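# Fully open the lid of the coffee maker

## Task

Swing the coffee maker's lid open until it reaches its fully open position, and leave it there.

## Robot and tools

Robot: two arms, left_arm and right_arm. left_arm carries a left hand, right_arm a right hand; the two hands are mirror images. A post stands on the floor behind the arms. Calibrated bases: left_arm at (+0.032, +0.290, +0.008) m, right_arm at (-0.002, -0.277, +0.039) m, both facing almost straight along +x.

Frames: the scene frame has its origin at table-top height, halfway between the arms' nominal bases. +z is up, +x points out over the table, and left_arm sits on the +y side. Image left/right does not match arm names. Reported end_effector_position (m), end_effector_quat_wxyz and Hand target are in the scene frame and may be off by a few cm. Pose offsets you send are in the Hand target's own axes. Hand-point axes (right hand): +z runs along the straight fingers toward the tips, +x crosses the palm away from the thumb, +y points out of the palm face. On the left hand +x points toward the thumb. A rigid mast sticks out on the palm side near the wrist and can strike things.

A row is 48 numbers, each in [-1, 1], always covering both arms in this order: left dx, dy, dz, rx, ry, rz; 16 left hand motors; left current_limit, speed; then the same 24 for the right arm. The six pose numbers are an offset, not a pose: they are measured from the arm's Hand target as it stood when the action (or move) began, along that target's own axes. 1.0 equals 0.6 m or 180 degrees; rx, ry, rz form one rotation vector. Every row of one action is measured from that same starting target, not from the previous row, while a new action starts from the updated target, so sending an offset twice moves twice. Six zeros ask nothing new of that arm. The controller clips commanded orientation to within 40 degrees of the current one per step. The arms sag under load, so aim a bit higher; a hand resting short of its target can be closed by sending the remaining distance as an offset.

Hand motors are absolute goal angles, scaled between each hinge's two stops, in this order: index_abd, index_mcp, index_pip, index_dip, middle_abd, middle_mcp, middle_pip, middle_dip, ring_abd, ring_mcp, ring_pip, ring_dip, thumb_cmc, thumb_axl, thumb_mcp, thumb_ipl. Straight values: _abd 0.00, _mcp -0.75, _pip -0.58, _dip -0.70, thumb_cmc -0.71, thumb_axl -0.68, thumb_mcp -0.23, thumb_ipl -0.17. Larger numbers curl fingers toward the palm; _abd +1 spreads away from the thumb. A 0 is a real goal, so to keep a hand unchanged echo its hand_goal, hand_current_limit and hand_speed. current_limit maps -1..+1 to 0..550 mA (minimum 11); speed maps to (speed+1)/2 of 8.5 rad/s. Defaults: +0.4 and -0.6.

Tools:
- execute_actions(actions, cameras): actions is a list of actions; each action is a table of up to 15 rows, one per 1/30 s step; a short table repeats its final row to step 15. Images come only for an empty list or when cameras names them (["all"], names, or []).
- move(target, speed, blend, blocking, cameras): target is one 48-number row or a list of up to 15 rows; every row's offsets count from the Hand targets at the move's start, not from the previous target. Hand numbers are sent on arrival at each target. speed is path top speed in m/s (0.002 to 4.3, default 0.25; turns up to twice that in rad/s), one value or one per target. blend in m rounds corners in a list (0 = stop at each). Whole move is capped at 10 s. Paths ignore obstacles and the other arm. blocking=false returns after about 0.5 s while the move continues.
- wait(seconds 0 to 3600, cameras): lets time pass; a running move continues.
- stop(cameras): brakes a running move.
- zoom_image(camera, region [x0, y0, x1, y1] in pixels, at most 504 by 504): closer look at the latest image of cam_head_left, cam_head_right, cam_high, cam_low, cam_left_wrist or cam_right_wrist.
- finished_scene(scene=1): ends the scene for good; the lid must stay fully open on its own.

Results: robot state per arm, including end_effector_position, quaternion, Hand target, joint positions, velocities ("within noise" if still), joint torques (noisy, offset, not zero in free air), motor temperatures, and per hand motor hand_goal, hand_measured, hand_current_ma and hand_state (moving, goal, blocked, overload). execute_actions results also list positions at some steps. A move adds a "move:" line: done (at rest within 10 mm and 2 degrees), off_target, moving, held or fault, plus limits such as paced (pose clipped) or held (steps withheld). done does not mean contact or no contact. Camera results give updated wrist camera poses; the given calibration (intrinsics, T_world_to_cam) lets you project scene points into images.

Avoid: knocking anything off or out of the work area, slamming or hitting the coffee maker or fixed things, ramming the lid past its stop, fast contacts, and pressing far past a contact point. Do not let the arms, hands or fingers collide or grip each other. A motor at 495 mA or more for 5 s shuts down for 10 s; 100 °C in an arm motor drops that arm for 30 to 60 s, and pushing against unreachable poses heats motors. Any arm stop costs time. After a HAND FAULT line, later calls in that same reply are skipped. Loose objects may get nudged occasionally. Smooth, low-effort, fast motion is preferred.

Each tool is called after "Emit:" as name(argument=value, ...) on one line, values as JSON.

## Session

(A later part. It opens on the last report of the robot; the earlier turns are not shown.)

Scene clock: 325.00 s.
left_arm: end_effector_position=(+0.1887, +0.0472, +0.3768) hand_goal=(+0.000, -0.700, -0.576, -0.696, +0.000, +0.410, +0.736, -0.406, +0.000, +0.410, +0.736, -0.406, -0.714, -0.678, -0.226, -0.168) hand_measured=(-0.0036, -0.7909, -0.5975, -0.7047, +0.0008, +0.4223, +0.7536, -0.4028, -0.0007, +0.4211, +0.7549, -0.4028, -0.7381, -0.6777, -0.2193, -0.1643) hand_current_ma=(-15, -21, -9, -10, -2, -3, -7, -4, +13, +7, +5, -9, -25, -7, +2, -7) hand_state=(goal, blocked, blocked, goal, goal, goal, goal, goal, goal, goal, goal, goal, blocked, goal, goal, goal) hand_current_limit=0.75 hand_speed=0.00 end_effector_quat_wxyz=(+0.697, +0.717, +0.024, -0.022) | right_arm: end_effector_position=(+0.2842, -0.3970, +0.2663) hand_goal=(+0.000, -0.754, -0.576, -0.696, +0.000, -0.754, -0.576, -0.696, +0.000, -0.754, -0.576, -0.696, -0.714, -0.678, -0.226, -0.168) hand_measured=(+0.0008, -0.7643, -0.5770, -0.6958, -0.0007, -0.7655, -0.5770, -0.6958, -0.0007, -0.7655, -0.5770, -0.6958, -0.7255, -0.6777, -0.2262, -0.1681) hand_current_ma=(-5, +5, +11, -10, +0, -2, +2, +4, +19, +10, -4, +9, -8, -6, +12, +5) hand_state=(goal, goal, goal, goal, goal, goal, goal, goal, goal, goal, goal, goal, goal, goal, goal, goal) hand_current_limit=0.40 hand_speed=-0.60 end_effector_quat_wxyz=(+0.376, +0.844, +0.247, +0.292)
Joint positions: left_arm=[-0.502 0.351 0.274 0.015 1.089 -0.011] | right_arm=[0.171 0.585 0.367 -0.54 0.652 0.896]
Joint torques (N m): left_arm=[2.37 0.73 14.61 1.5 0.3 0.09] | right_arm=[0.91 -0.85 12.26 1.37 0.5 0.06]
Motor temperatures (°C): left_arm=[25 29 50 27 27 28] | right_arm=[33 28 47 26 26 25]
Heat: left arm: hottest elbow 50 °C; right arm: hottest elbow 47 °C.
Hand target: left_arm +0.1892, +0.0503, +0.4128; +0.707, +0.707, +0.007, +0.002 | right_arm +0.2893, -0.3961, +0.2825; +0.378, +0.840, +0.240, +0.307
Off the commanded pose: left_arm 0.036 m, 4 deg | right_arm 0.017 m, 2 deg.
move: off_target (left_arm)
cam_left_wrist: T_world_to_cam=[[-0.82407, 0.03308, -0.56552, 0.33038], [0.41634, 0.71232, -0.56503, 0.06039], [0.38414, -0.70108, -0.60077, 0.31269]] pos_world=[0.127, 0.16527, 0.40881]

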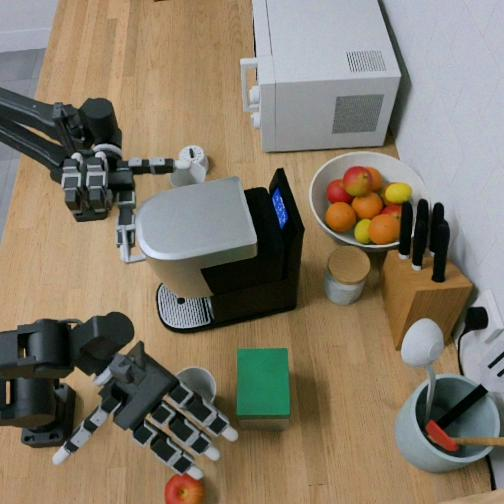

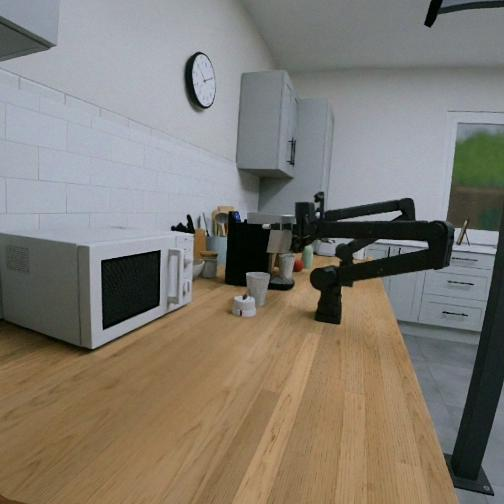

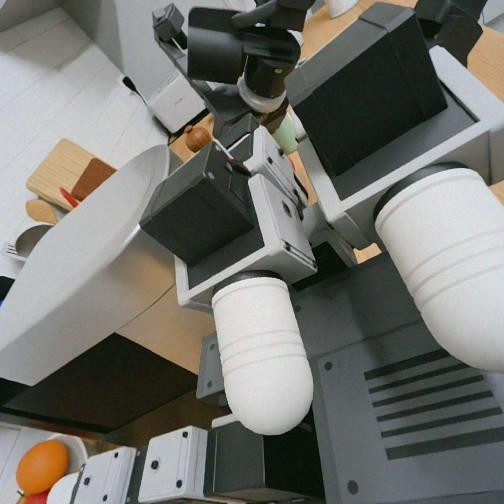

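Emit:
move(target=[0.0,0.108,0,0,0.0333,0,0.0,-0.70,-0.576,-0.696,0.0,0.411,0.737,-0.406,0.0,0.411,0.737,-0.406,-0.714,-0.678,-0.226,-0.168,0.75,0.0,0,0,0,0,0,0,0.0,-0.754,-0.576,-0.696,0.0,-0.754,-0.576,-0.696,0.0,-0.754,-0.576,-0.696,-0.714,-0.678,-0.226,-0.168,0.4,-0.6], speed=0.05, cameras=["cam_high","cam_low","cam_left_wrist"])

Emit:
zoom_image(camera="cam_high", region=[60, 140, 260, 340])

Emit:
zoom_image(camera="cam_low", region=[220, 180, 330, 290])

Scene clock: 347.57 s.
left_arm: end_effector_position=(+0.1979, +0.0493, +0.4376) hand_goal=(+0.000, -0.700, -0.576, -0.696, +0.000, +0.410, +0.736, -0.406, +0.000, +0.410, +0.736, -0.406, -0.714, -0.678, -0.226, -0.168) hand_measured=(+0.0418, -0.7933, -0.5975, -0.6996, -0.0007, +0.4223, +0.7549, -0.4028, -0.0007, +0.4211, +0.7536, -0.4015, -0.7393, -0.6777, -0.2193, -0.1633) hand_current_ma=(-10, -6, -4, -2, -8, -8, -9, +0, +8, +8, +2, -14, -11, +8, +24, +9) hand_state=(blocked, blocked, blocked, goal, goal, goal, goal, goal, goal, goal, goal, goal, blocked, goal, goal, goal) hand_current_limit=0.75 hand_speed=0.00 end_effector_quat_wxyz=(+0.693, +0.718, +0.066, +0.020) | right_arm: end_effector_position=(+0.2842, -0.3970, +0.2663) hand_goal=(+0.000, -0.754, -0.576, -0.696, +0.000, -0.754, -0.576, -0.696, +0.000, -0.754, -0.576, -0.696, -0.714, -0.678, -0.226, -0.168) hand_measured=(-0.0007, -0.7655, -0.5770, -0.6958, +0.0008, -0.7655, -0.5770, -0.6958, -0.0007, -0.7643, -0.5770, -0.6958, -0.7267, -0.6777, -0.2252, -0.1672) hand_current_ma=(+5, -8, +3, -3, +2, -6, -11, -4, +15, -8, +5, -1, -12, -1, +7, +0) hand_state=(goal, goal, goal, goal, goal, goal, goal, goal, goal, goal, goal, goal, goal, goal, goal, goal) hand_current_limit=0.40 hand_speed=-0.60 end_effector_quat_wxyz=(+0.376, +0.844, +0.247, +0.292)
Joint positions: left_arm=[-0.551 0.312 0.435 -0.19 0.921 -0.011] | right_arm=[0.171 0.585 0.367 -0.54 0.652 0.896]
Joint torques (N m): left_arm=[0.15 1.08 14.99 1.72 -0.19 0.08] | right_arm=[0.91 -0.85 12.27 1.39 0.5 0.06]
Heat: left arm: hottest elbow 50 °C; right arm: hottest elbow 47 °C.
Hand target: left_arm +0.1896, +0.0502, +0.4775; +0.705, +0.706, +0.044, +0.039 | right_arm +0.2893, -0.3961, +0.2825; +0.378, +0.840, +0.240, +0.307
Off the commanded pose: left_arm 0.041 m, 4 deg | right_arm 0.017 m, 2 deg.
move: off_target (left_arm)
cam_left_wrist: T_world_to_cam=[[-0.82214, -0.05806, -0.56632, 0.37668], [0.32912, 0.76323, -0.55603, 0.10022], [0.46452, -0.64352, -0.60837, 0.33167]] pos_world=[0.12264, 0.15882, 0.47083]

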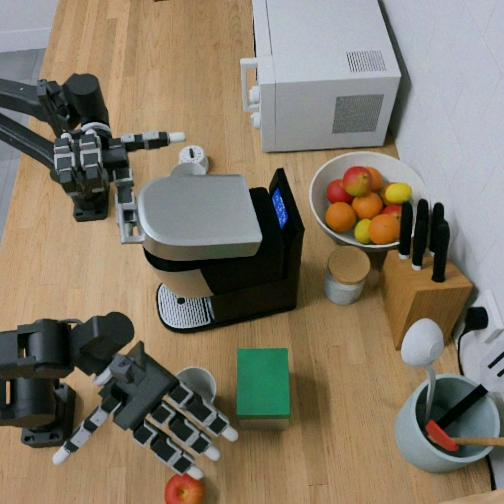

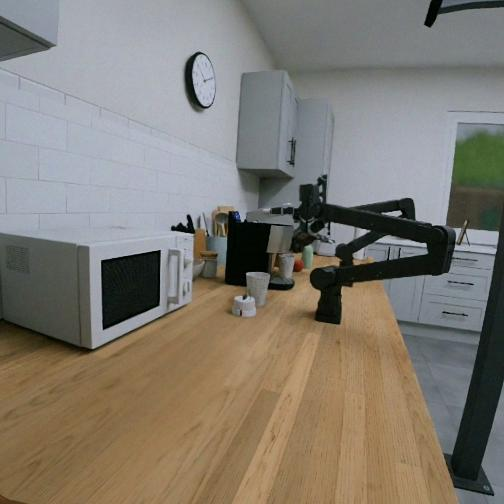

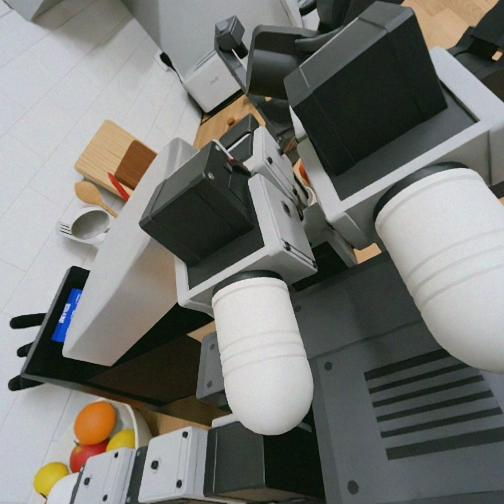

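Scaled by 2.520.

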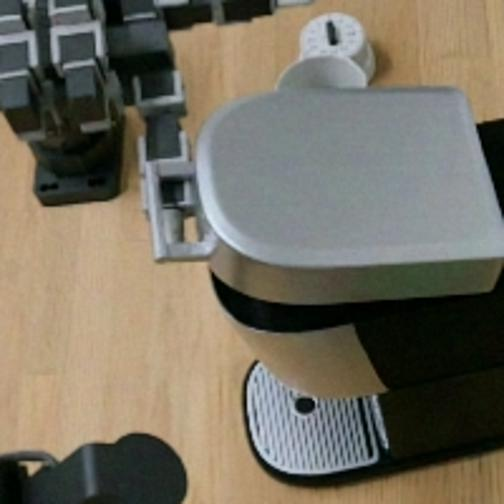

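Scaled by 4.582.

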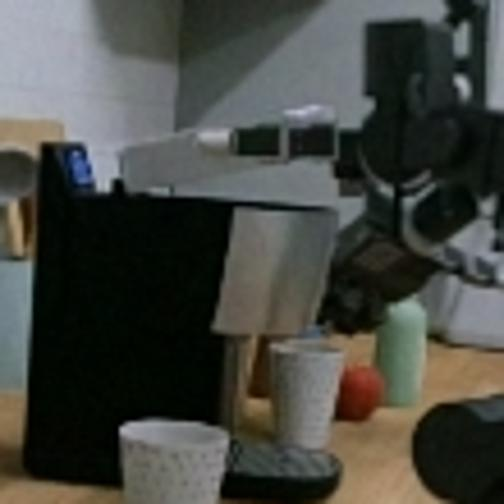

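Emit:
move(target=[[0.0313,0.095,-0.0007,0,0,0,0.0,-0.70,-0.576,-0.696,0.0,0.411,0.737,-0.406,0.0,0.411,0.737,-0.406,-0.714,-0.678,-0.226,-0.168,0.75,0.0,0,0,0,0,0,0,0.0,-0.754,-0.576,-0.696,0.0,-0.754,-0.576,-0.696,0.0,-0.754,-0.576,-0.696,-0.714,-0.678,-0.226,-0.168,0.4,-0.6],[0.0858,0.18,-0.0019,0,0,0,0.0,-0.70,-0.576,-0.696,0.0,0.411,0.737,-0.406,0.0,0.411,0.737,-0.406,-0.714,-0.678,-0.226,-0.168,0.75,0.0,0,0,0,0,0,0,0.0,-0.754,-0.576,-0.696,0.0,-0.754,-0.576,-0.696,0.0,-0.754,-0.576,-0.696,-0.714,-0.678,-0.226,-0.168,0.4,-0.6]], speed=0.06, blend=[0.02,0], cameras=["cam_high","cam_low","cam_left_wrist","cam_head_left"])

Emit:
zoom_image(camera="cam_high", region=[60, 100, 280, 320])

Emit:
zoom_image(camera="cam_low", region=[210, 160, 340, 290])

Scene clock: 372.93 s.
left_arm: end_effector_position=(+0.2434, +0.0531, +0.5554) hand_goal=(+0.000, -0.700, -0.576, -0.696, +0.000, +0.410, +0.736, -0.406, +0.000, +0.410, +0.736, -0.406, -0.714, -0.678, -0.226, -0.168) hand_measured=(-0.0139, -0.7933, -0.5975, -0.7034, -0.0021, +0.4223, +0.7536, -0.4040, -0.0007, +0.4211, +0.7549, -0.4015, -0.7393, -0.6777, -0.2193, -0.1643) hand_current_ma=(+0, -15, +1, -3, +8, -1, -17, +3, +7, +10, +6, -7, -6, -9, +19, -2) hand_state=(goal, blocked, blocked, goal, goal, goal, goal, goal, goal, goal, goal, goal, blocked, goal, goal, goal) hand_current_limit=0.75 hand_speed=0.00 end_effector_quat_wxyz=(+0.699, +0.712, +0.056, +0.020) | right_arm: end_effector_position=(+0.2842, -0.3970, +0.2663) hand_goal=(+0.000, -0.754, -0.576, -0.696, +0.000, -0.754, -0.576, -0.696, +0.000, -0.754, -0.576, -0.696, -0.714, -0.678, -0.226, -0.168) hand_measured=(-0.0007, -0.7643, -0.5757, -0.6971, +0.0008, -0.7655, -0.5770, -0.6958, +0.0008, -0.7655, -0.5770, -0.6958, -0.7255, -0.6777, -0.2262, -0.1672) hand_current_ma=(+16, +20, +16, -21, +5, +20, -8, +1, +15, +6, -1, +6, +4, +11, -12, +10) hand_state=(goal, goal, goal, goal, goal, goal, goal, goal, goal, goal, goal, goal, goal, goal, goal, goal) hand_current_limit=0.40 hand_speed=-0.60 end_effector_quat_wxyz=(+0.376, +0.844, +0.247, +0.292)
Joint positions: left_arm=[-0.397 0.54 0.771 -0.275 1.088 -0.011] | right_arm=[0.171 0.585 0.367 -0.54 0.652 0.896]
Joint torques (N m): left_arm=[2.55 0.15 14.16 1.48 0.3 0.09] | right_arm=[0.91 -0.85 12.27 1.37 0.5 0.06]
Heat: left arm: hottest elbow 53 °C; right arm: hottest elbow 48 °C.
Hand target: left_arm +0.2416, +0.0572, +0.5850; +0.705, +0.706, +0.044, +0.039 | right_arm +0.2893, -0.3961, +0.2825; +0.378, +0.840, +0.240, +0.307
Off the commanded pose: left_arm 0.030 m, 3 deg | right_arm 0.017 m, 2 deg.
move: off_target (left_arm)
cam_left_wrist: T_world_to_cam=[[-0.81423, -0.0574, -0.57769, 0.48542], [0.34753, 0.7489, -0.56424, 0.14871], [0.46502, -0.66019, -0.58983, 0.37513]] pos_world=[0.16912, 0.16415, 0.5856]
Images, in order (width x height): cam_head_left 504x504, cam_high 504x504, cam_low 504x504, cam_left_wrist 504x504.

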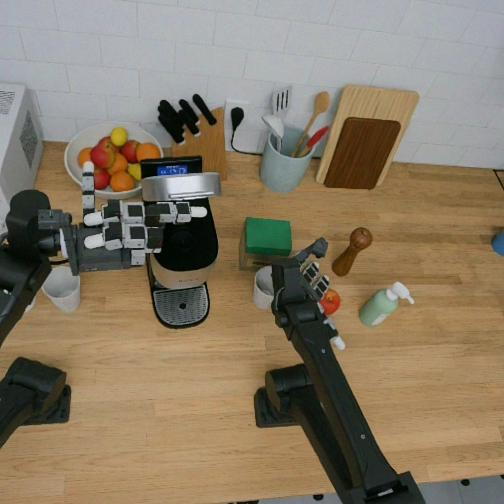

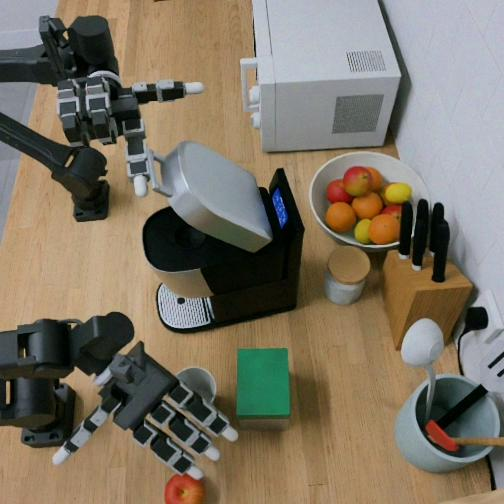

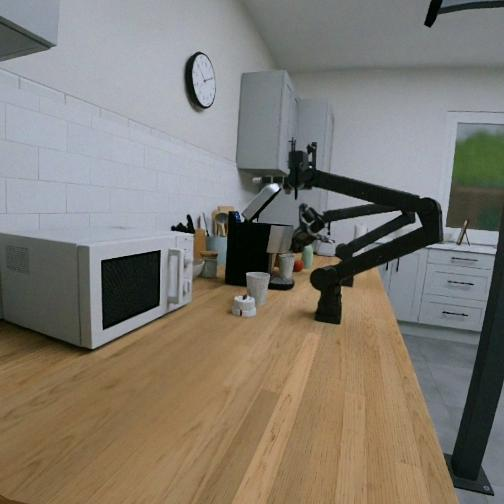

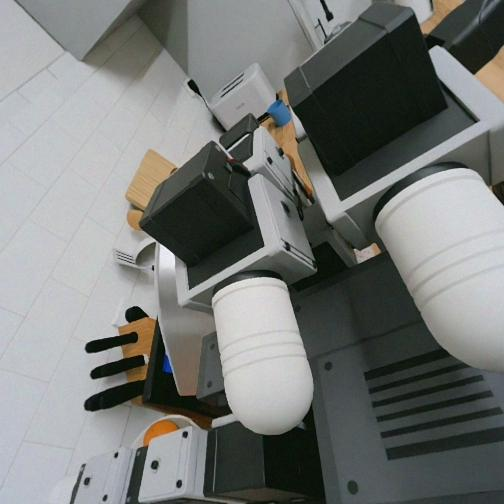

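Scaled by 2.291.

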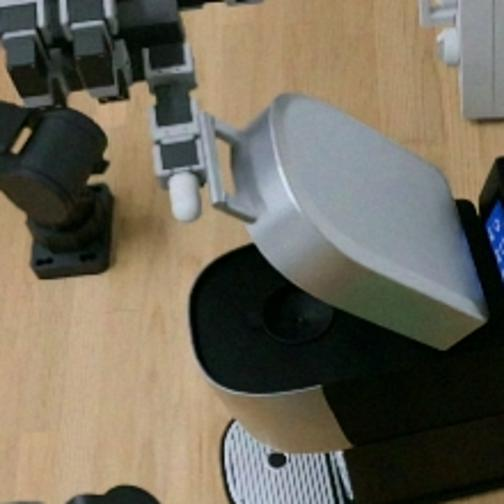

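Scaled by 3.877.

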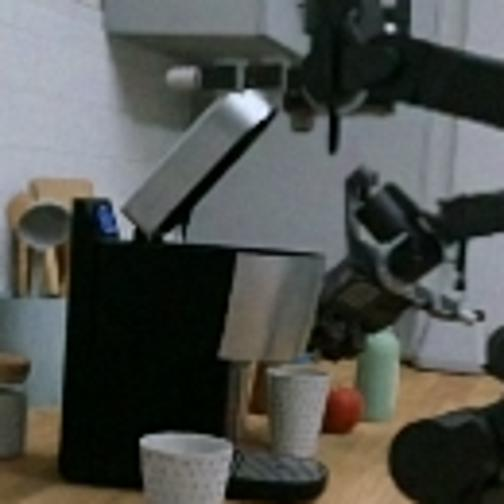

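Emit:
zoom_image(camera="cam_high", region=[110, 120, 200, 210])

Emit:
zoom_image(camera="cam_low", region=[240, 160, 310, 230])

Emit:
zoom_image(camera="cam_head_left", region=[130, 160, 230, 260])

Scaled by 5.600.

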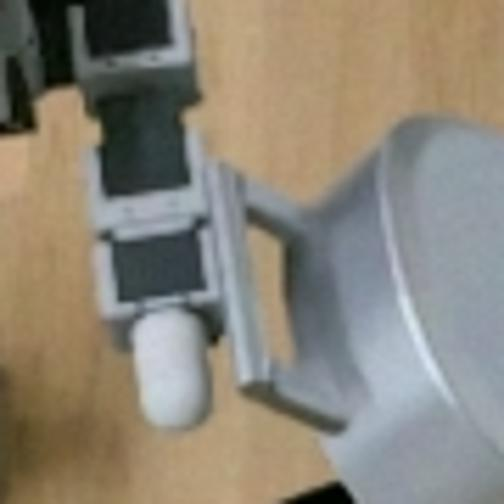

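Scaled by 7.200.

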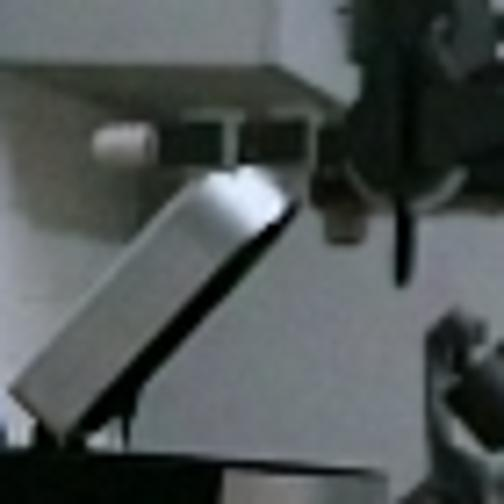

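Scaled by 5.040.

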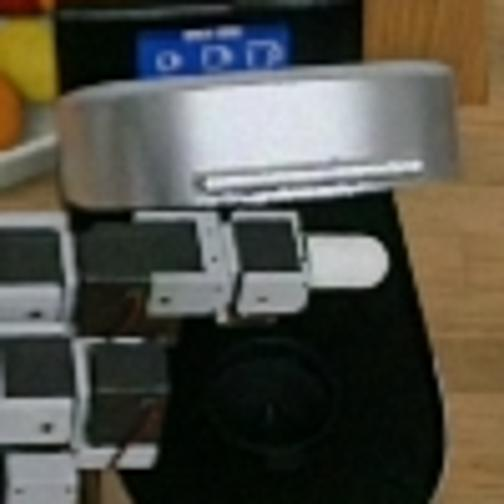

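Emit:
move(target=[[0.0706,0.0333,-0.0015,0,0,0,0.0,-0.70,-0.576,-0.696,0.0,0.411,0.737,-0.406,0.0,0.411,0.737,-0.406,-0.714,-0.678,-0.226,-0.168,0.75,0.0,0,0,0,0,0,0,0.0,-0.754,-0.576,-0.696,0.0,-0.754,-0.576,-0.696,0.0,-0.754,-0.576,-0.696,-0.714,-0.678,-0.226,-0.168,0.4,-0.6],[0.1295,0.0667,-0.0028,0,0,0,0.0,-0.70,-0.576,-0.696,0.0,0.411,0.737,-0.406,0.0,0.411,0.737,-0.406,-0.714,-0.678,-0.226,-0.168,0.75,0.0,0,0,0,0,0,0,0.0,-0.754,-0.576,-0.696,0.0,-0.754,-0.576,-0.696,0.0,-0.754,-0.576,-0.696,-0.714,-0.678,-0.226,-0.168,0.4,-0.6]], speed=0.05, blend=[0.02,0], cameras=["cam_high","cam_low","cam_left_wrist","cam_head_left"])

Emit:
zoom_image(camera="cam_high", region=[110, 80, 310, 280])

Emit:
zoom_image(camera="cam_low", region=[210, 160, 310, 260])

Emit:
zoom_image(camera="cam_head_left", region=[110, 130, 240, 260])

Scene clock: 425.87 s.
left_arm: end_effector_position=(+0.3208, +0.0636, +0.5922) hand_goal=(+0.000, -0.700, -0.576, -0.696, +0.000, +0.410, +0.736, -0.406, +0.000, +0.410, +0.736, -0.406, -0.714, -0.678, -0.226, -0.168) hand_measured=(-0.0197, -0.7933, -0.5975, -0.7034, -0.0021, +0.4223, +0.7549, -0.4028, -0.0007, +0.4211, +0.7549, -0.4028, -0.7393, -0.6777, -0.2193, -0.1643) hand_current_ma=(-5, -15, -10, -18, -12, +0, -14, +18, +6, -8, +13, -12, -12, +15, +17, +12) hand_state=(blocked, blocked, blocked, goal, goal, goal, goal, goal, goal, goal, goal, goal, blocked, goal, goal, goal) hand_current_limit=0.75 hand_speed=0.00 end_effector_quat_wxyz=(+0.699, +0.712, +0.065, +0.011) | right_arm: end_effector_position=(+0.2842, -0.3970, +0.2663) hand_goal=(+0.000, -0.754, -0.576, -0.696, +0.000, -0.754, -0.576, -0.696, +0.000, -0.754, -0.576, -0.696, -0.714, -0.678, -0.226, -0.168) hand_measured=(-0.0007, -0.7655, -0.5770, -0.6958, -0.0007, -0.7655, -0.5770, -0.6958, -0.0007, -0.7655, -0.5770, -0.6958, -0.7255, -0.6767, -0.2262, -0.1672) hand_current_ma=(-4, +0, +8, +1, -1, -4, +7, -3, +1, -7, +8, +4, -10, +13, +13, +10) hand_state=(goal, goal, goal, goal, goal, goal, goal, goal, goal, goal, goal, goal, goal, goal, goal, goal) hand_current_limit=0.40 hand_speed=-0.60 end_effector_quat_wxyz=(+0.376, +0.844, +0.247, +0.292)
Joint positions: left_arm=[-0.246 0.77 0.948 -0.25 1.239 -0.008] | right_arm=[0.171 0.585 0.367 -0.54 0.652 0.896]
Joint torques (N m): left_arm=[2.37 -2.73 14.17 2.19 0.34 0.11] | right_arm=[0.91 -0.79 12.27 1.37 0.5 0.07]
Motor temperatures (°C): left_arm=[25 29 59 27 27 28] | right_arm=[32 27 49 25 26 25]
Heat: left arm: hottest elbow 59 °C; right arm: hottest elbow 49 °C.
Hand target: left_arm +0.3187, +0.0680, +0.6245; +0.705, +0.706, +0.044, +0.039 | right_arm +0.2893, -0.3961, +0.2825; +0.378, +0.840, +0.240, +0.307
Off the commanded pose: left_arm 0.033 m, 4 deg | right_arm 0.017 m, 2 deg.
move: off_target (left_arm)
cam_left_wrist: T_world_to_cam=[[-0.82863, -0.05779, -0.55681, 0.56255], [0.33292, 0.74876, -0.57316, 0.14467], [0.45004, -0.66031, -0.60121, 0.37932]] pos_world=[0.24727, 0.17466, 0.62421]
Images, in order (width x height): cam_head_left 504x504, cam_high 504x504, cam_low 504x504, cam_left_wrist 504x504.

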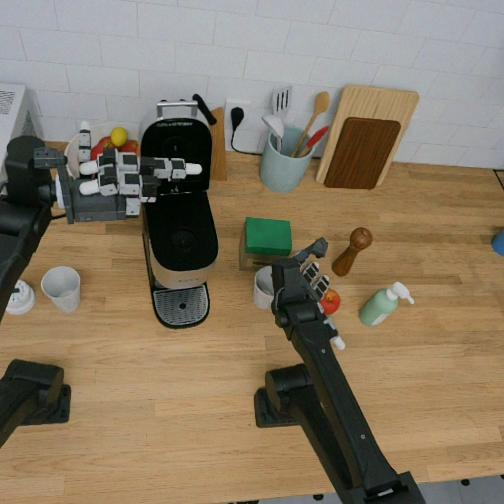

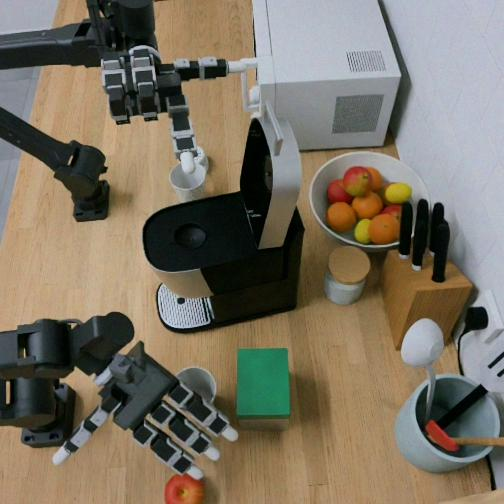

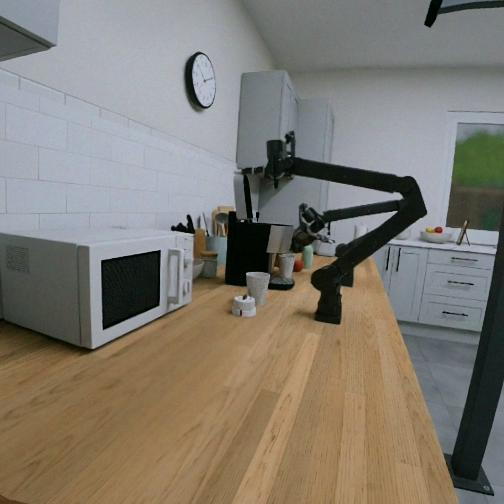

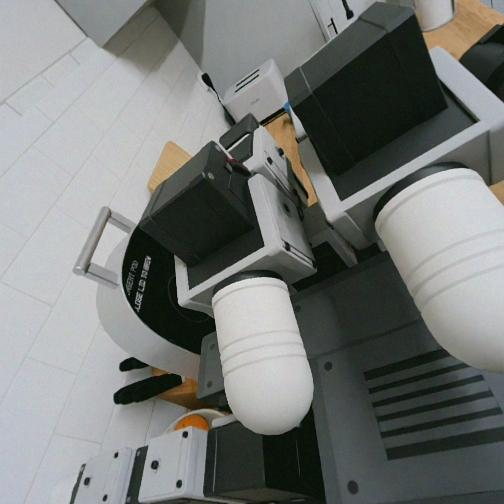

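Scaled by 2.520.

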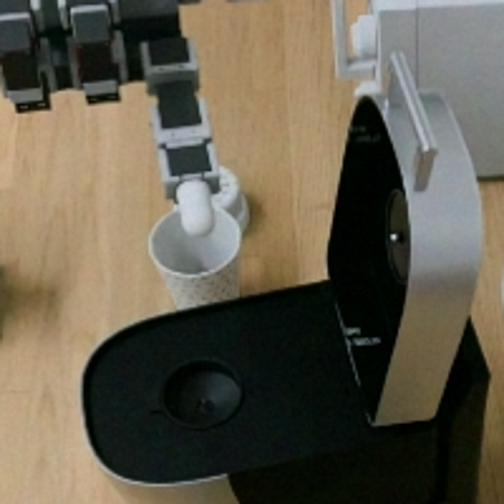

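Scaled by 5.040.

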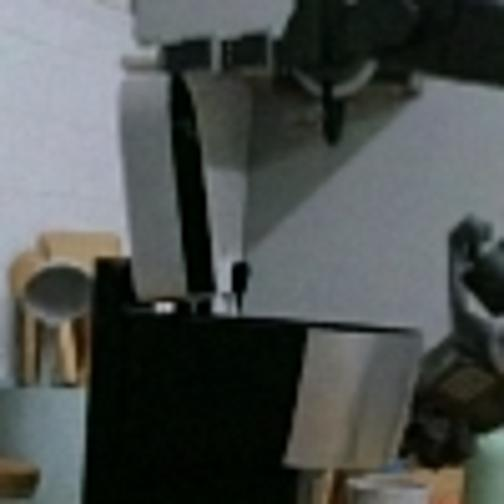

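Scaled by 3.877.

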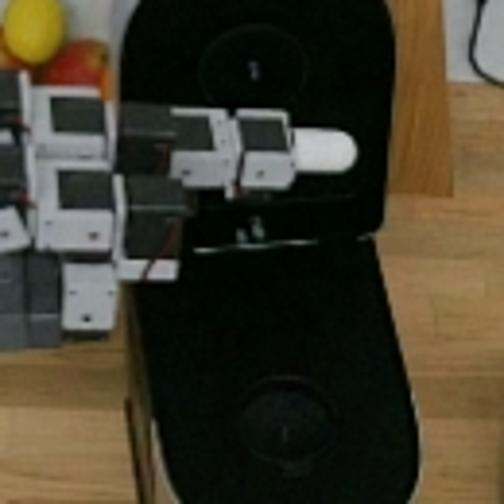

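Emit:
move(target=[0.11,0.0,0,0,0,0,0.0,-0.70,-0.576,-0.696,0.0,0.411,0.737,-0.406,0.0,0.411,0.737,-0.406,-0.714,-0.678,-0.226,-0.168,0.4,0.0,0,0,0,0,0,0,0.0,-0.754,-0.576,-0.696,0.0,-0.754,-0.576,-0.696,0.0,-0.754,-0.576,-0.696,-0.714,-0.678,-0.226,-0.168,0.4,-0.6], speed=0.05, cameras=["cam_high","cam_low","cam_left_wrist","cam_head_left"])

Emit:
zoom_image(camera="cam_high", region=[110, 80, 310, 280])

Emit:
zoom_image(camera="cam_low", region=[210, 160, 310, 260])

Scene clock: 444.17 s.
left_arm: end_effector_position=(+0.3842, +0.0710, +0.5932) hand_goal=(+0.000, -0.700, -0.576, -0.696, +0.000, +0.410, +0.736, -0.406, +0.000, +0.410, +0.736, -0.406, -0.714, -0.678, -0.226, -0.168) hand_measured=(-0.0212, -0.7933, -0.5975, -0.7047, -0.0036, +0.4223, +0.7536, -0.4028, -0.0021, +0.4211, +0.7536, -0.4028, -0.7393, -0.6767, -0.2193, -0.1643) hand_current_ma=(-11, -21, -12, -21, -8, -1, -6, +7, -9, +11, +12, -3, +1, -6, +12, -1) hand_state=(blocked, blocked, blocked, goal, goal, goal, goal, goal, goal, goal, goal, goal, blocked, goal, goal, goal) hand_current_limit=0.40 hand_speed=0.00 end_effector_quat_wxyz=(+0.700, +0.711, +0.065, +0.012) | right_arm: end_effector_position=(+0.2842, -0.3970, +0.2663) hand_goal=(+0.000, -0.754, -0.576, -0.696, +0.000, -0.754, -0.576, -0.696, +0.000, -0.754, -0.576, -0.696, -0.714, -0.678, -0.226, -0.168) hand_measured=(-0.0007, -0.7643, -0.5770, -0.6958, +0.0008, -0.7655, -0.5770, -0.6958, +0.0008, -0.7655, -0.5770, -0.6958, -0.7255, -0.6767, -0.2262, -0.1681) hand_current_ma=(+11, -4, -1, +4, -6, -21, +7, -8, +0, -11, +3, -1, -31, +10, +12, -1) hand_state=(goal, goal, goal, goal, goal, goal, goal, goal, goal, goal, goal, goal, goal, goal, goal, goal) hand_current_limit=0.40 hand_speed=-0.60 end_effector_quat_wxyz=(+0.376, +0.844, +0.247, +0.292)
Joint positions: left_arm=[-0.178 0.941 1.031 -0.163 1.308 -0.004] | right_arm=[0.171 0.585 0.367 -0.54 0.652 0.896]
Joint torques (N m): left_arm=[2.55 -5.36 14.11 2.21 0.35 0.1] | right_arm=[0.91 -0.85 12.27 1.37 0.5 0.06]
Motor temperatures (°C): left_arm=[25 29 62 27 27 28] | right_arm=[32 27 49 25 26 25]
Heat: left arm: hottest elbow 62 °C; right arm: hottest elbow 49 °C.
Hand target: left_arm +0.3843, +0.0758, +0.6240; +0.705, +0.706, +0.044, +0.039 | right_arm +0.2893, -0.3961, +0.2825; +0.378, +0.840, +0.240, +0.307
Off the commanded pose: left_arm 0.031 m, 4 deg | right_arm 0.017 m, 2 deg.
move: off_target (left_arm)
cam_left_wrist: T_world_to_cam=[[-0.82789, -0.06018, -0.55766, 0.6164], [0.33362, 0.7464, -0.57584, 0.12001], [0.45089, -0.66278, -0.59785, 0.35419]] pos_world=[0.31057, 0.18226, 0.6246]
Images, in order (width x height): cam_head_left 504x504, cam_high 504x504, cam_low 504x504, cam_left_wrist 504x504.

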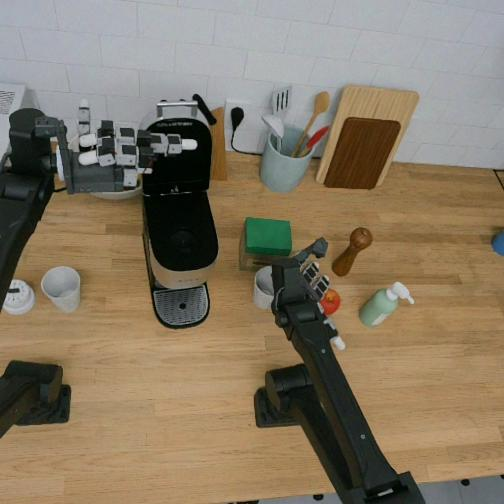

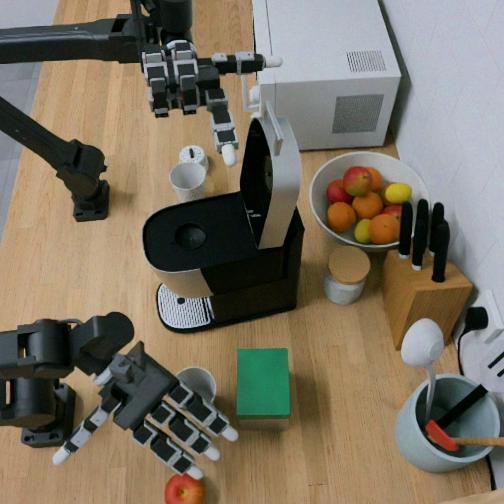

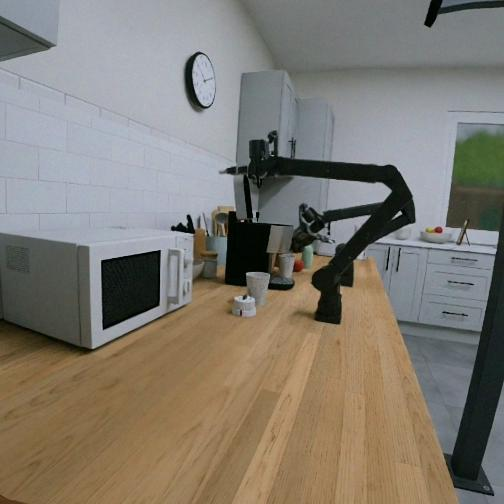

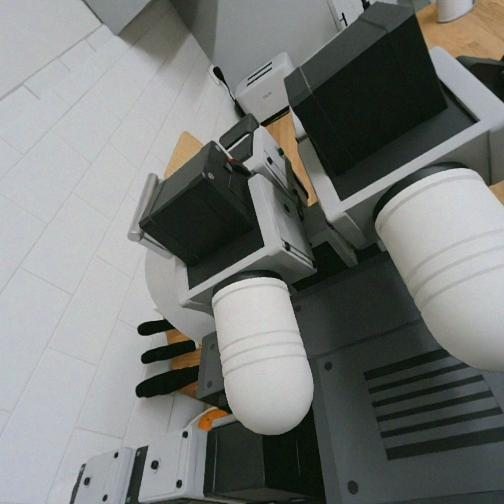

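Scaled by 2.520.

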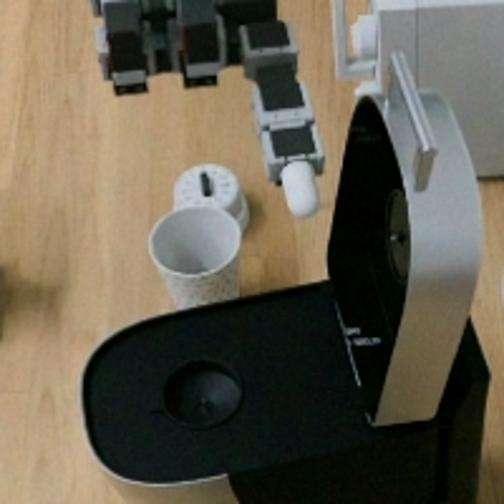

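Scaled by 5.040.

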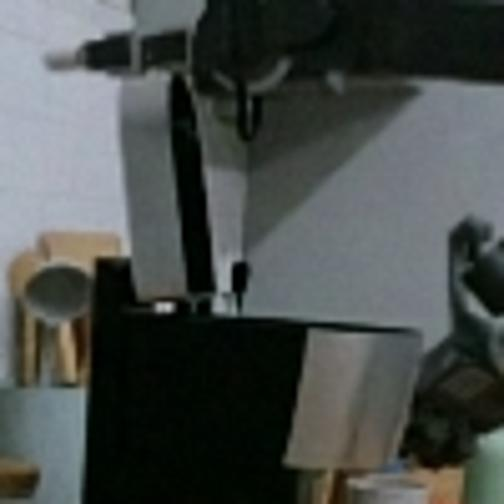

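Emit:
move(target=[0.06,-0.01,0,0,0,0,0.0,-0.70,-0.576,-0.696,0.0,0.411,0.737,-0.406,0.0,0.411,0.737,-0.406,-0.714,-0.678,-0.226,-0.168,0.4,0.0,0,0,0,0,0,0,0.0,-0.754,-0.576,-0.696,0.0,-0.754,-0.576,-0.696,0.0,-0.754,-0.576,-0.696,-0.714,-0.678,-0.226,-0.168,0.4,-0.6], speed=0.03, cameras=["cam_high","cam_low"])

Emit:
zoom_image(camera="cam_high", region=[110, 80, 310, 280])

Emit:
zoom_image(camera="cam_low", region=[210, 160, 310, 260])

Scene clock: 463.57 s.
left_arm: end_effector_position=(+0.4183, +0.0750, +0.5876) hand_goal=(+0.000, -0.700, -0.576, -0.696, +0.000, +0.410, +0.736, -0.406, +0.000, +0.410, +0.736, -0.406, -0.714, -0.678, -0.226, -0.168) hand_measured=(-0.0197, -0.7921, -0.5975, -0.7047, -0.0036, +0.4211, +0.7536, -0.4040, -0.0021, +0.4199, +0.7536, -0.4015, -0.7393, -0.6767, -0.2193, -0.1643) hand_current_ma=(-1, -16, -17, -12, +1, +1, -5, +7, +8, +7, -1, -11, +2, +0, +10, -7) hand_state=(blocked, blocked, blocked, goal, goal, goal, goal, goal, goal, goal, goal, goal, blocked, goal, goal, goal) hand_current_limit=0.40 hand_speed=0.00 end_effector_quat_wxyz=(+0.701, +0.710, +0.065, +0.011) | right_arm: end_effector_position=(+0.2842, -0.3970, +0.2663) hand_goal=(+0.000, -0.754, -0.576, -0.696, +0.000, -0.754, -0.576, -0.696, +0.000, -0.754, -0.576, -0.696, -0.714, -0.678, -0.226, -0.168) hand_measured=(-0.0007, -0.7655, -0.5757, -0.6958, -0.0007, -0.7643, -0.5770, -0.6958, +0.0008, -0.7655, -0.5757, -0.6958, -0.7255, -0.6777, -0.2252, -0.1681) hand_current_ma=(+1, +4, +8, +0, +15, -4, -10, -19, -1, +9, +4, -10, -18, +1, +6, +8) hand_state=(goal, goal, goal, goal, goal, goal, goal, goal, goal, goal, goal, goal, goal, goal, goal, goal) hand_current_limit=0.40 hand_speed=-0.60 end_effector_quat_wxyz=(+0.376, +0.844, +0.247, +0.292)
Joint positions: left_arm=[-0.151 1.031 1.07 -0.112 1.334 -0.004] | right_arm=[0.171 0.585 0.367 -0.54 0.652 0.896]
Joint torques (N m): left_arm=[2.55 -6.59 14.2 2.24 0.34 0.09] | right_arm=[0.91 -0.85 12.27 1.39 0.5 0.06]
Motor temperatures (°C): left_arm=[25 29 58 27 27 28] | right_arm=[32 27 49 25 26 25]
Heat: left arm: hottest elbow 58 °C; right arm: hottest elbow 49 °C.
Hand target: left_arm +0.4200, +0.0801, +0.6176; +0.705, +0.706, +0.045, +0.039 | right_arm +0.2893, -0.3961, +0.2825; +0.378, +0.840, +0.240, +0.307
Off the commanded pose: left_arm 0.031 m, 4 deg | right_arm 0.017 m, 2 deg.
move: off_target (left_arm)

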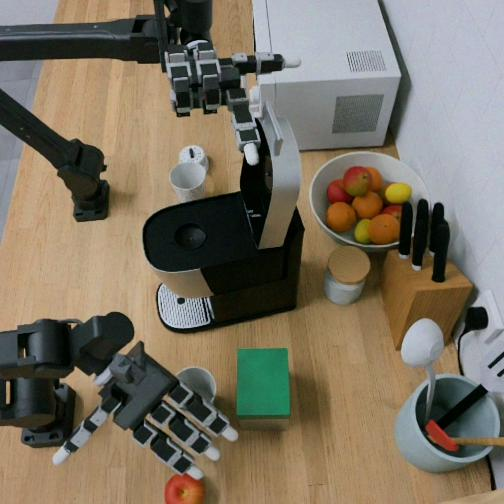

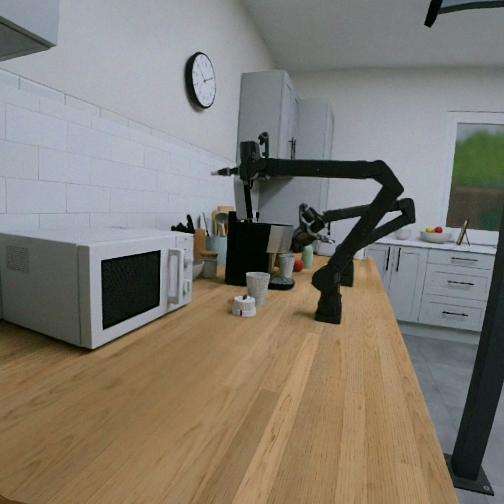

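Scaled by 2.520.

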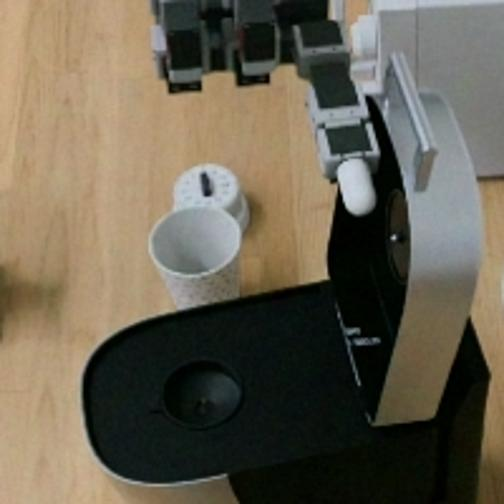

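Scaled by 5.040.

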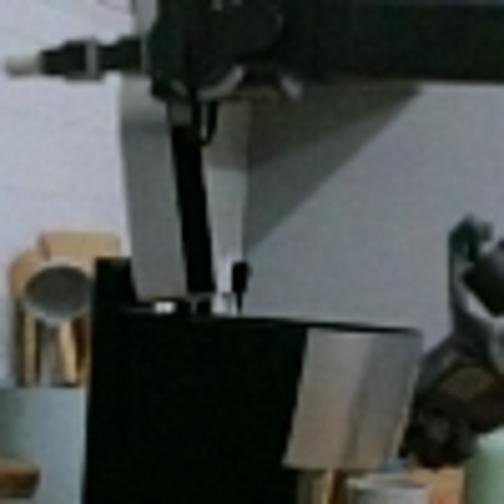

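Emit:
move(target=[0.04,-0.012,0,0,0,0,0.0,-0.70,-0.576,-0.696,0.0,0.411,0.737,-0.406,0.0,0.411,0.737,-0.406,-0.714,-0.678,-0.226,-0.168,0.4,0.0,0,0,0,0,0,0,0.0,-0.754,-0.576,-0.696,0.0,-0.754,-0.576,-0.696,0.0,-0.754,-0.576,-0.696,-0.714,-0.678,-0.226,-0.168,0.4,-0.6], speed=0.03, cameras=["cam_high","cam_low"])

Emit:
zoom_image(camera="cam_high", region=[110, 80, 310, 280])

Emit:
zoom_image(camera="cam_low", region=[210, 160, 310, 260])

Scene clock: 471.13 s.
left_arm: end_effector_position=(+0.4285, +0.0741, +0.5897) hand_goal=(+0.000, -0.700, -0.576, -0.696, +0.000, +0.410, +0.736, -0.406, +0.000, +0.410, +0.736, -0.406, -0.714, -0.678, -0.226, -0.168) hand_measured=(+0.0008, -0.7921, -0.5975, -0.7047, -0.0065, +0.4223, +0.7536, -0.4028, -0.0036, +0.4211, +0.7536, -0.4028, -0.7393, -0.6777, -0.2203, -0.1643) hand_current_ma=(-15, -16, -8, -22, +1, +3, -14, -1, +23, +10, +1, +0, -10, +4, +4, -6) hand_state=(goal, blocked, blocked, goal, goal, goal, goal, goal, goal, goal, goal, goal, blocked, goal, goal, goal) hand_current_limit=0.40 hand_speed=0.00 end_effector_quat_wxyz=(+0.703, +0.709, +0.049, +0.009) | right_arm: end_effector_position=(+0.2842, -0.3970, +0.2663) hand_goal=(+0.000, -0.754, -0.576, -0.696, +0.000, -0.754, -0.576, -0.696, +0.000, -0.754, -0.576, -0.696, -0.714, -0.678, -0.226, -0.168) hand_measured=(+0.0008, -0.7643, -0.5757, -0.6958, +0.0008, -0.7655, -0.5770, -0.6958, +0.0008, -0.7655, -0.5770, -0.6958, -0.7255, -0.6777, -0.2252, -0.1672) hand_current_ma=(-3, -20, +14, +1, -2, -18, -12, +11, +5, -14, -6, -6, +0, +11, +22, +3) hand_state=(goal, goal, goal, goal, goal, goal, goal, goal, goal, goal, goal, goal, goal, goal, goal, goal) hand_current_limit=0.40 hand_speed=-0.60 end_effector_quat_wxyz=(+0.376, +0.844, +0.247, +0.292)
Joint positions: left_arm=[-0.146 1.075 1.097 -0.074 1.366 -0.004] | right_arm=[0.171 0.585 0.367 -0.54 0.652 0.896]
Joint torques (N m): left_arm=[3.37 -5.71 13.93 2.1 -0.35 0.09] | right_arm=[0.91 -0.79 12.27 1.37 0.5 0.06]
Motor temperatures (°C): left_arm=[25 29 58 27 27 28] | right_arm=[32 27 49 25 26 25]
Heat: left arm: hottest elbow 58 °C; right arm: hottest elbow 49 °C.
Hand target: left_arm +0.4437, +0.0829, +0.6105; +0.705, +0.706, +0.044, +0.039 | right_arm +0.2893, -0.3961, +0.2825; +0.378, +0.840, +0.240, +0.307
Off the commanded pose: left_arm 0.027 m, 3 deg | right_arm 0.017 m, 2 deg.
move: off_target (left_arm)

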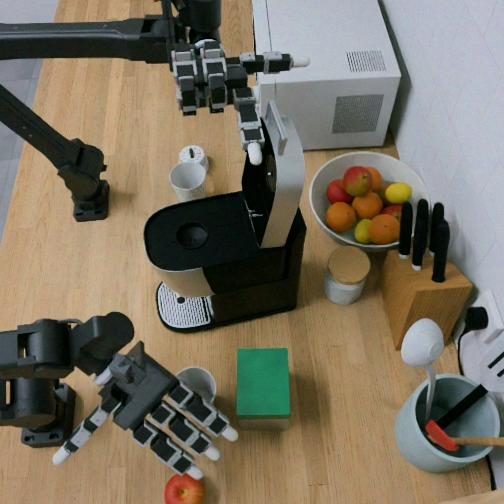

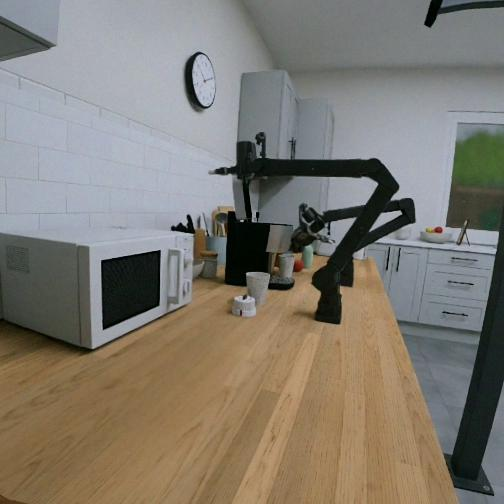

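Scaled by 2.520.

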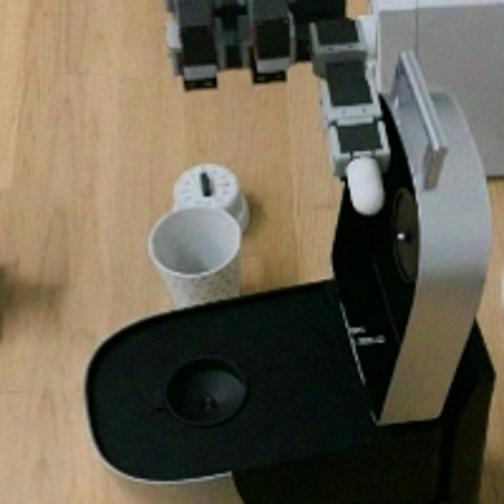

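Scaled by 5.040.

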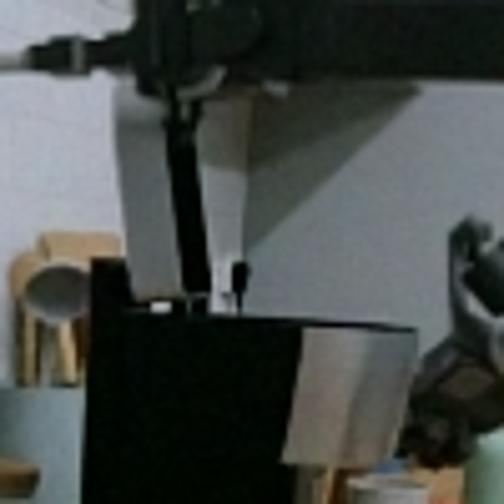

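Emit:
move(target=[-0.10,0.0,0,0,0,0,0.0,-0.70,-0.576,-0.696,0.0,0.411,0.737,-0.406,0.0,0.411,0.737,-0.406,-0.714,-0.678,-0.226,-0.168,0.4,0.0,0,0,0,0,0,0,0.0,-0.754,-0.576,-0.696,0.0,-0.754,-0.576,-0.696,0.0,-0.754,-0.576,-0.696,-0.714,-0.678,-0.226,-0.168,0.4,-0.6], speed=0.03, cameras=["cam_high","cam_low","cam_head_left"])

Emit:
zoom_image(camera="cam_high", region=[110, 80, 310, 280])

Emit:
zoom_image(camera="cam_low", region=[210, 160, 310, 260])

Scene clock: 483.97 s.
left_arm: end_effector_position=(+0.3897, +0.0799, +0.6130) hand_goal=(+0.000, -0.700, -0.576, -0.696, +0.000, +0.410, +0.736, -0.406, +0.000, +0.410, +0.736, -0.406, -0.714, -0.678, -0.226, -0.168) hand_measured=(+0.0184, -0.7921, -0.5975, -0.7047, -0.0051, +0.4223, +0.7549, -0.4028, -0.0021, +0.4211, +0.7549, -0.4028, -0.7393, -0.6777, -0.2222, -0.1633) hand_current_ma=(-10, -21, +0, -26, +0, -2, -4, +1, +8, -2, +4, -4, -18, -3, +24, -17) hand_state=(goal, blocked, blocked, goal, goal, goal, goal, goal, goal, goal, goal, goal, blocked, goal, goal, goal) hand_current_limit=0.40 hand_speed=0.00 end_effector_quat_wxyz=(+0.706, +0.706, +0.046, +0.043) | right_arm: end_effector_position=(+0.2842, -0.3970, +0.2663) hand_goal=(+0.000, -0.754, -0.576, -0.696, +0.000, -0.754, -0.576, -0.696, +0.000, -0.754, -0.576, -0.696, -0.714, -0.678, -0.226, -0.168) hand_measured=(-0.0007, -0.7643, -0.5770, -0.6958, +0.0008, -0.7655, -0.5757, -0.6958, -0.0007, -0.7655, -0.5770, -0.6958, -0.7255, -0.6767, -0.2252, -0.1681) hand_current_ma=(+1, -1, +9, +8, +4, -15, +10, -2, +7, -12, -2, -2, -10, +14, -12, +8) hand_state=(goal, goal, goal, goal, goal, goal, goal, goal, goal, goal, goal, goal, goal, goal, goal, goal) hand_current_limit=0.40 hand_speed=-0.60 end_effector_quat_wxyz=(+0.376, +0.844, +0.247, +0.292)
Joint positions: left_arm=[-0.151 0.963 1.068 -0.106 1.315 -0.004] | right_arm=[0.171 0.585 0.367 -0.54 0.652 0.896]
Joint torques (N m): left_arm=[0.32 -7.36 9.02 1.26 -0.05 0.05] | right_arm=[0.85 -0.85 12.27 1.36 0.5 0.06]
Motor temperatures (°C): left_arm=[25 29 58 27 27 28] | right_arm=[32 27 50 25 26 25]
Heat: left arm: hottest elbow 58 °C; right arm: hottest elbow 50 °C.
Hand target: left_arm +0.3843, +0.0758, +0.6108; +0.705, +0.706, +0.044, +0.039 | right_arm +0.2893, -0.3961, +0.2825; +0.378, +0.840, +0.240, +0.307
Off the commanded pose: left_arm 0.007 m, 1 deg | right_arm 0.017 m, 2 deg.
move: done
Images, in order (width x height): cam_head_left 504x504, cam_high 504x504, cam_low 504x504.

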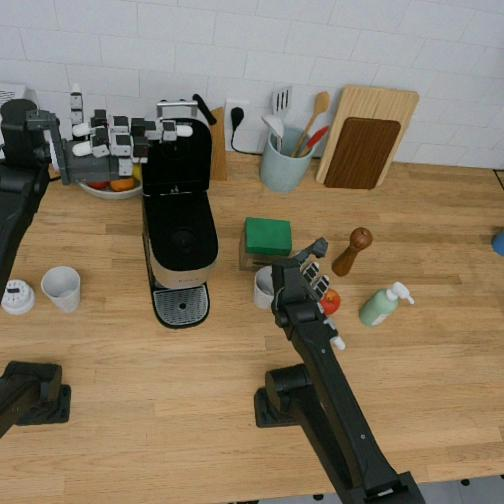

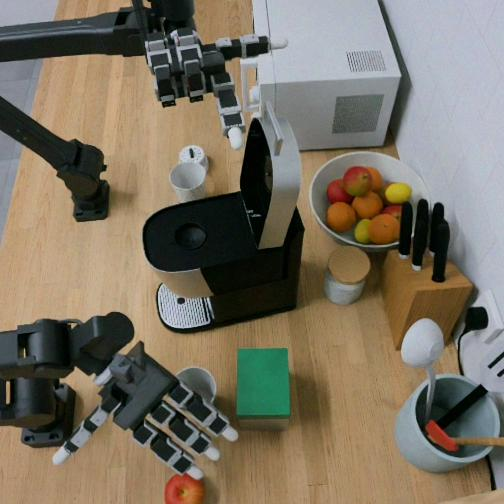

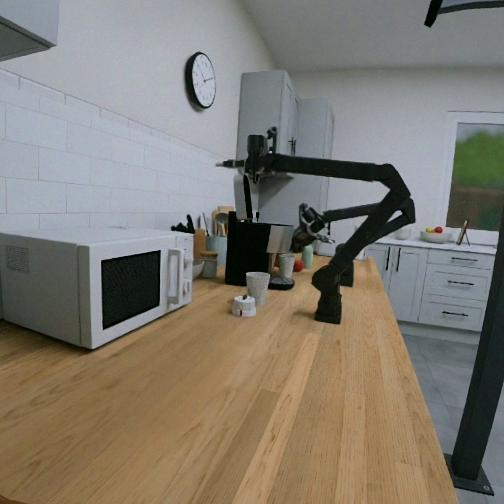

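Scaled by 2.520.

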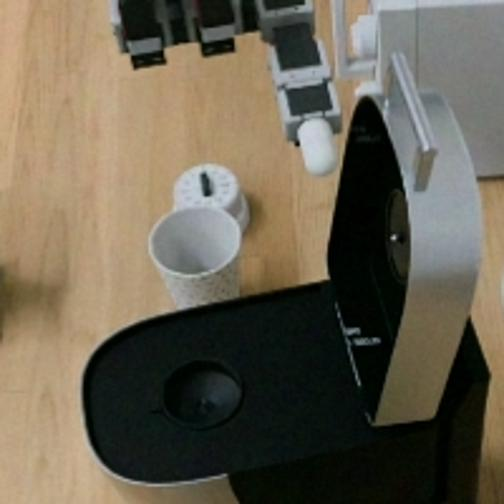

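Scaled by 5.040.

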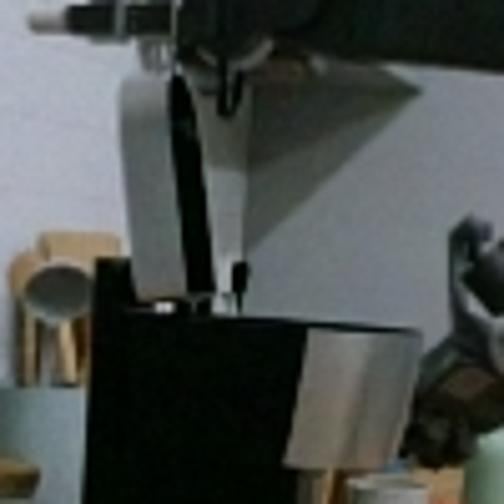

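Emit:
finished_scene()

The scene is finished: the task was done.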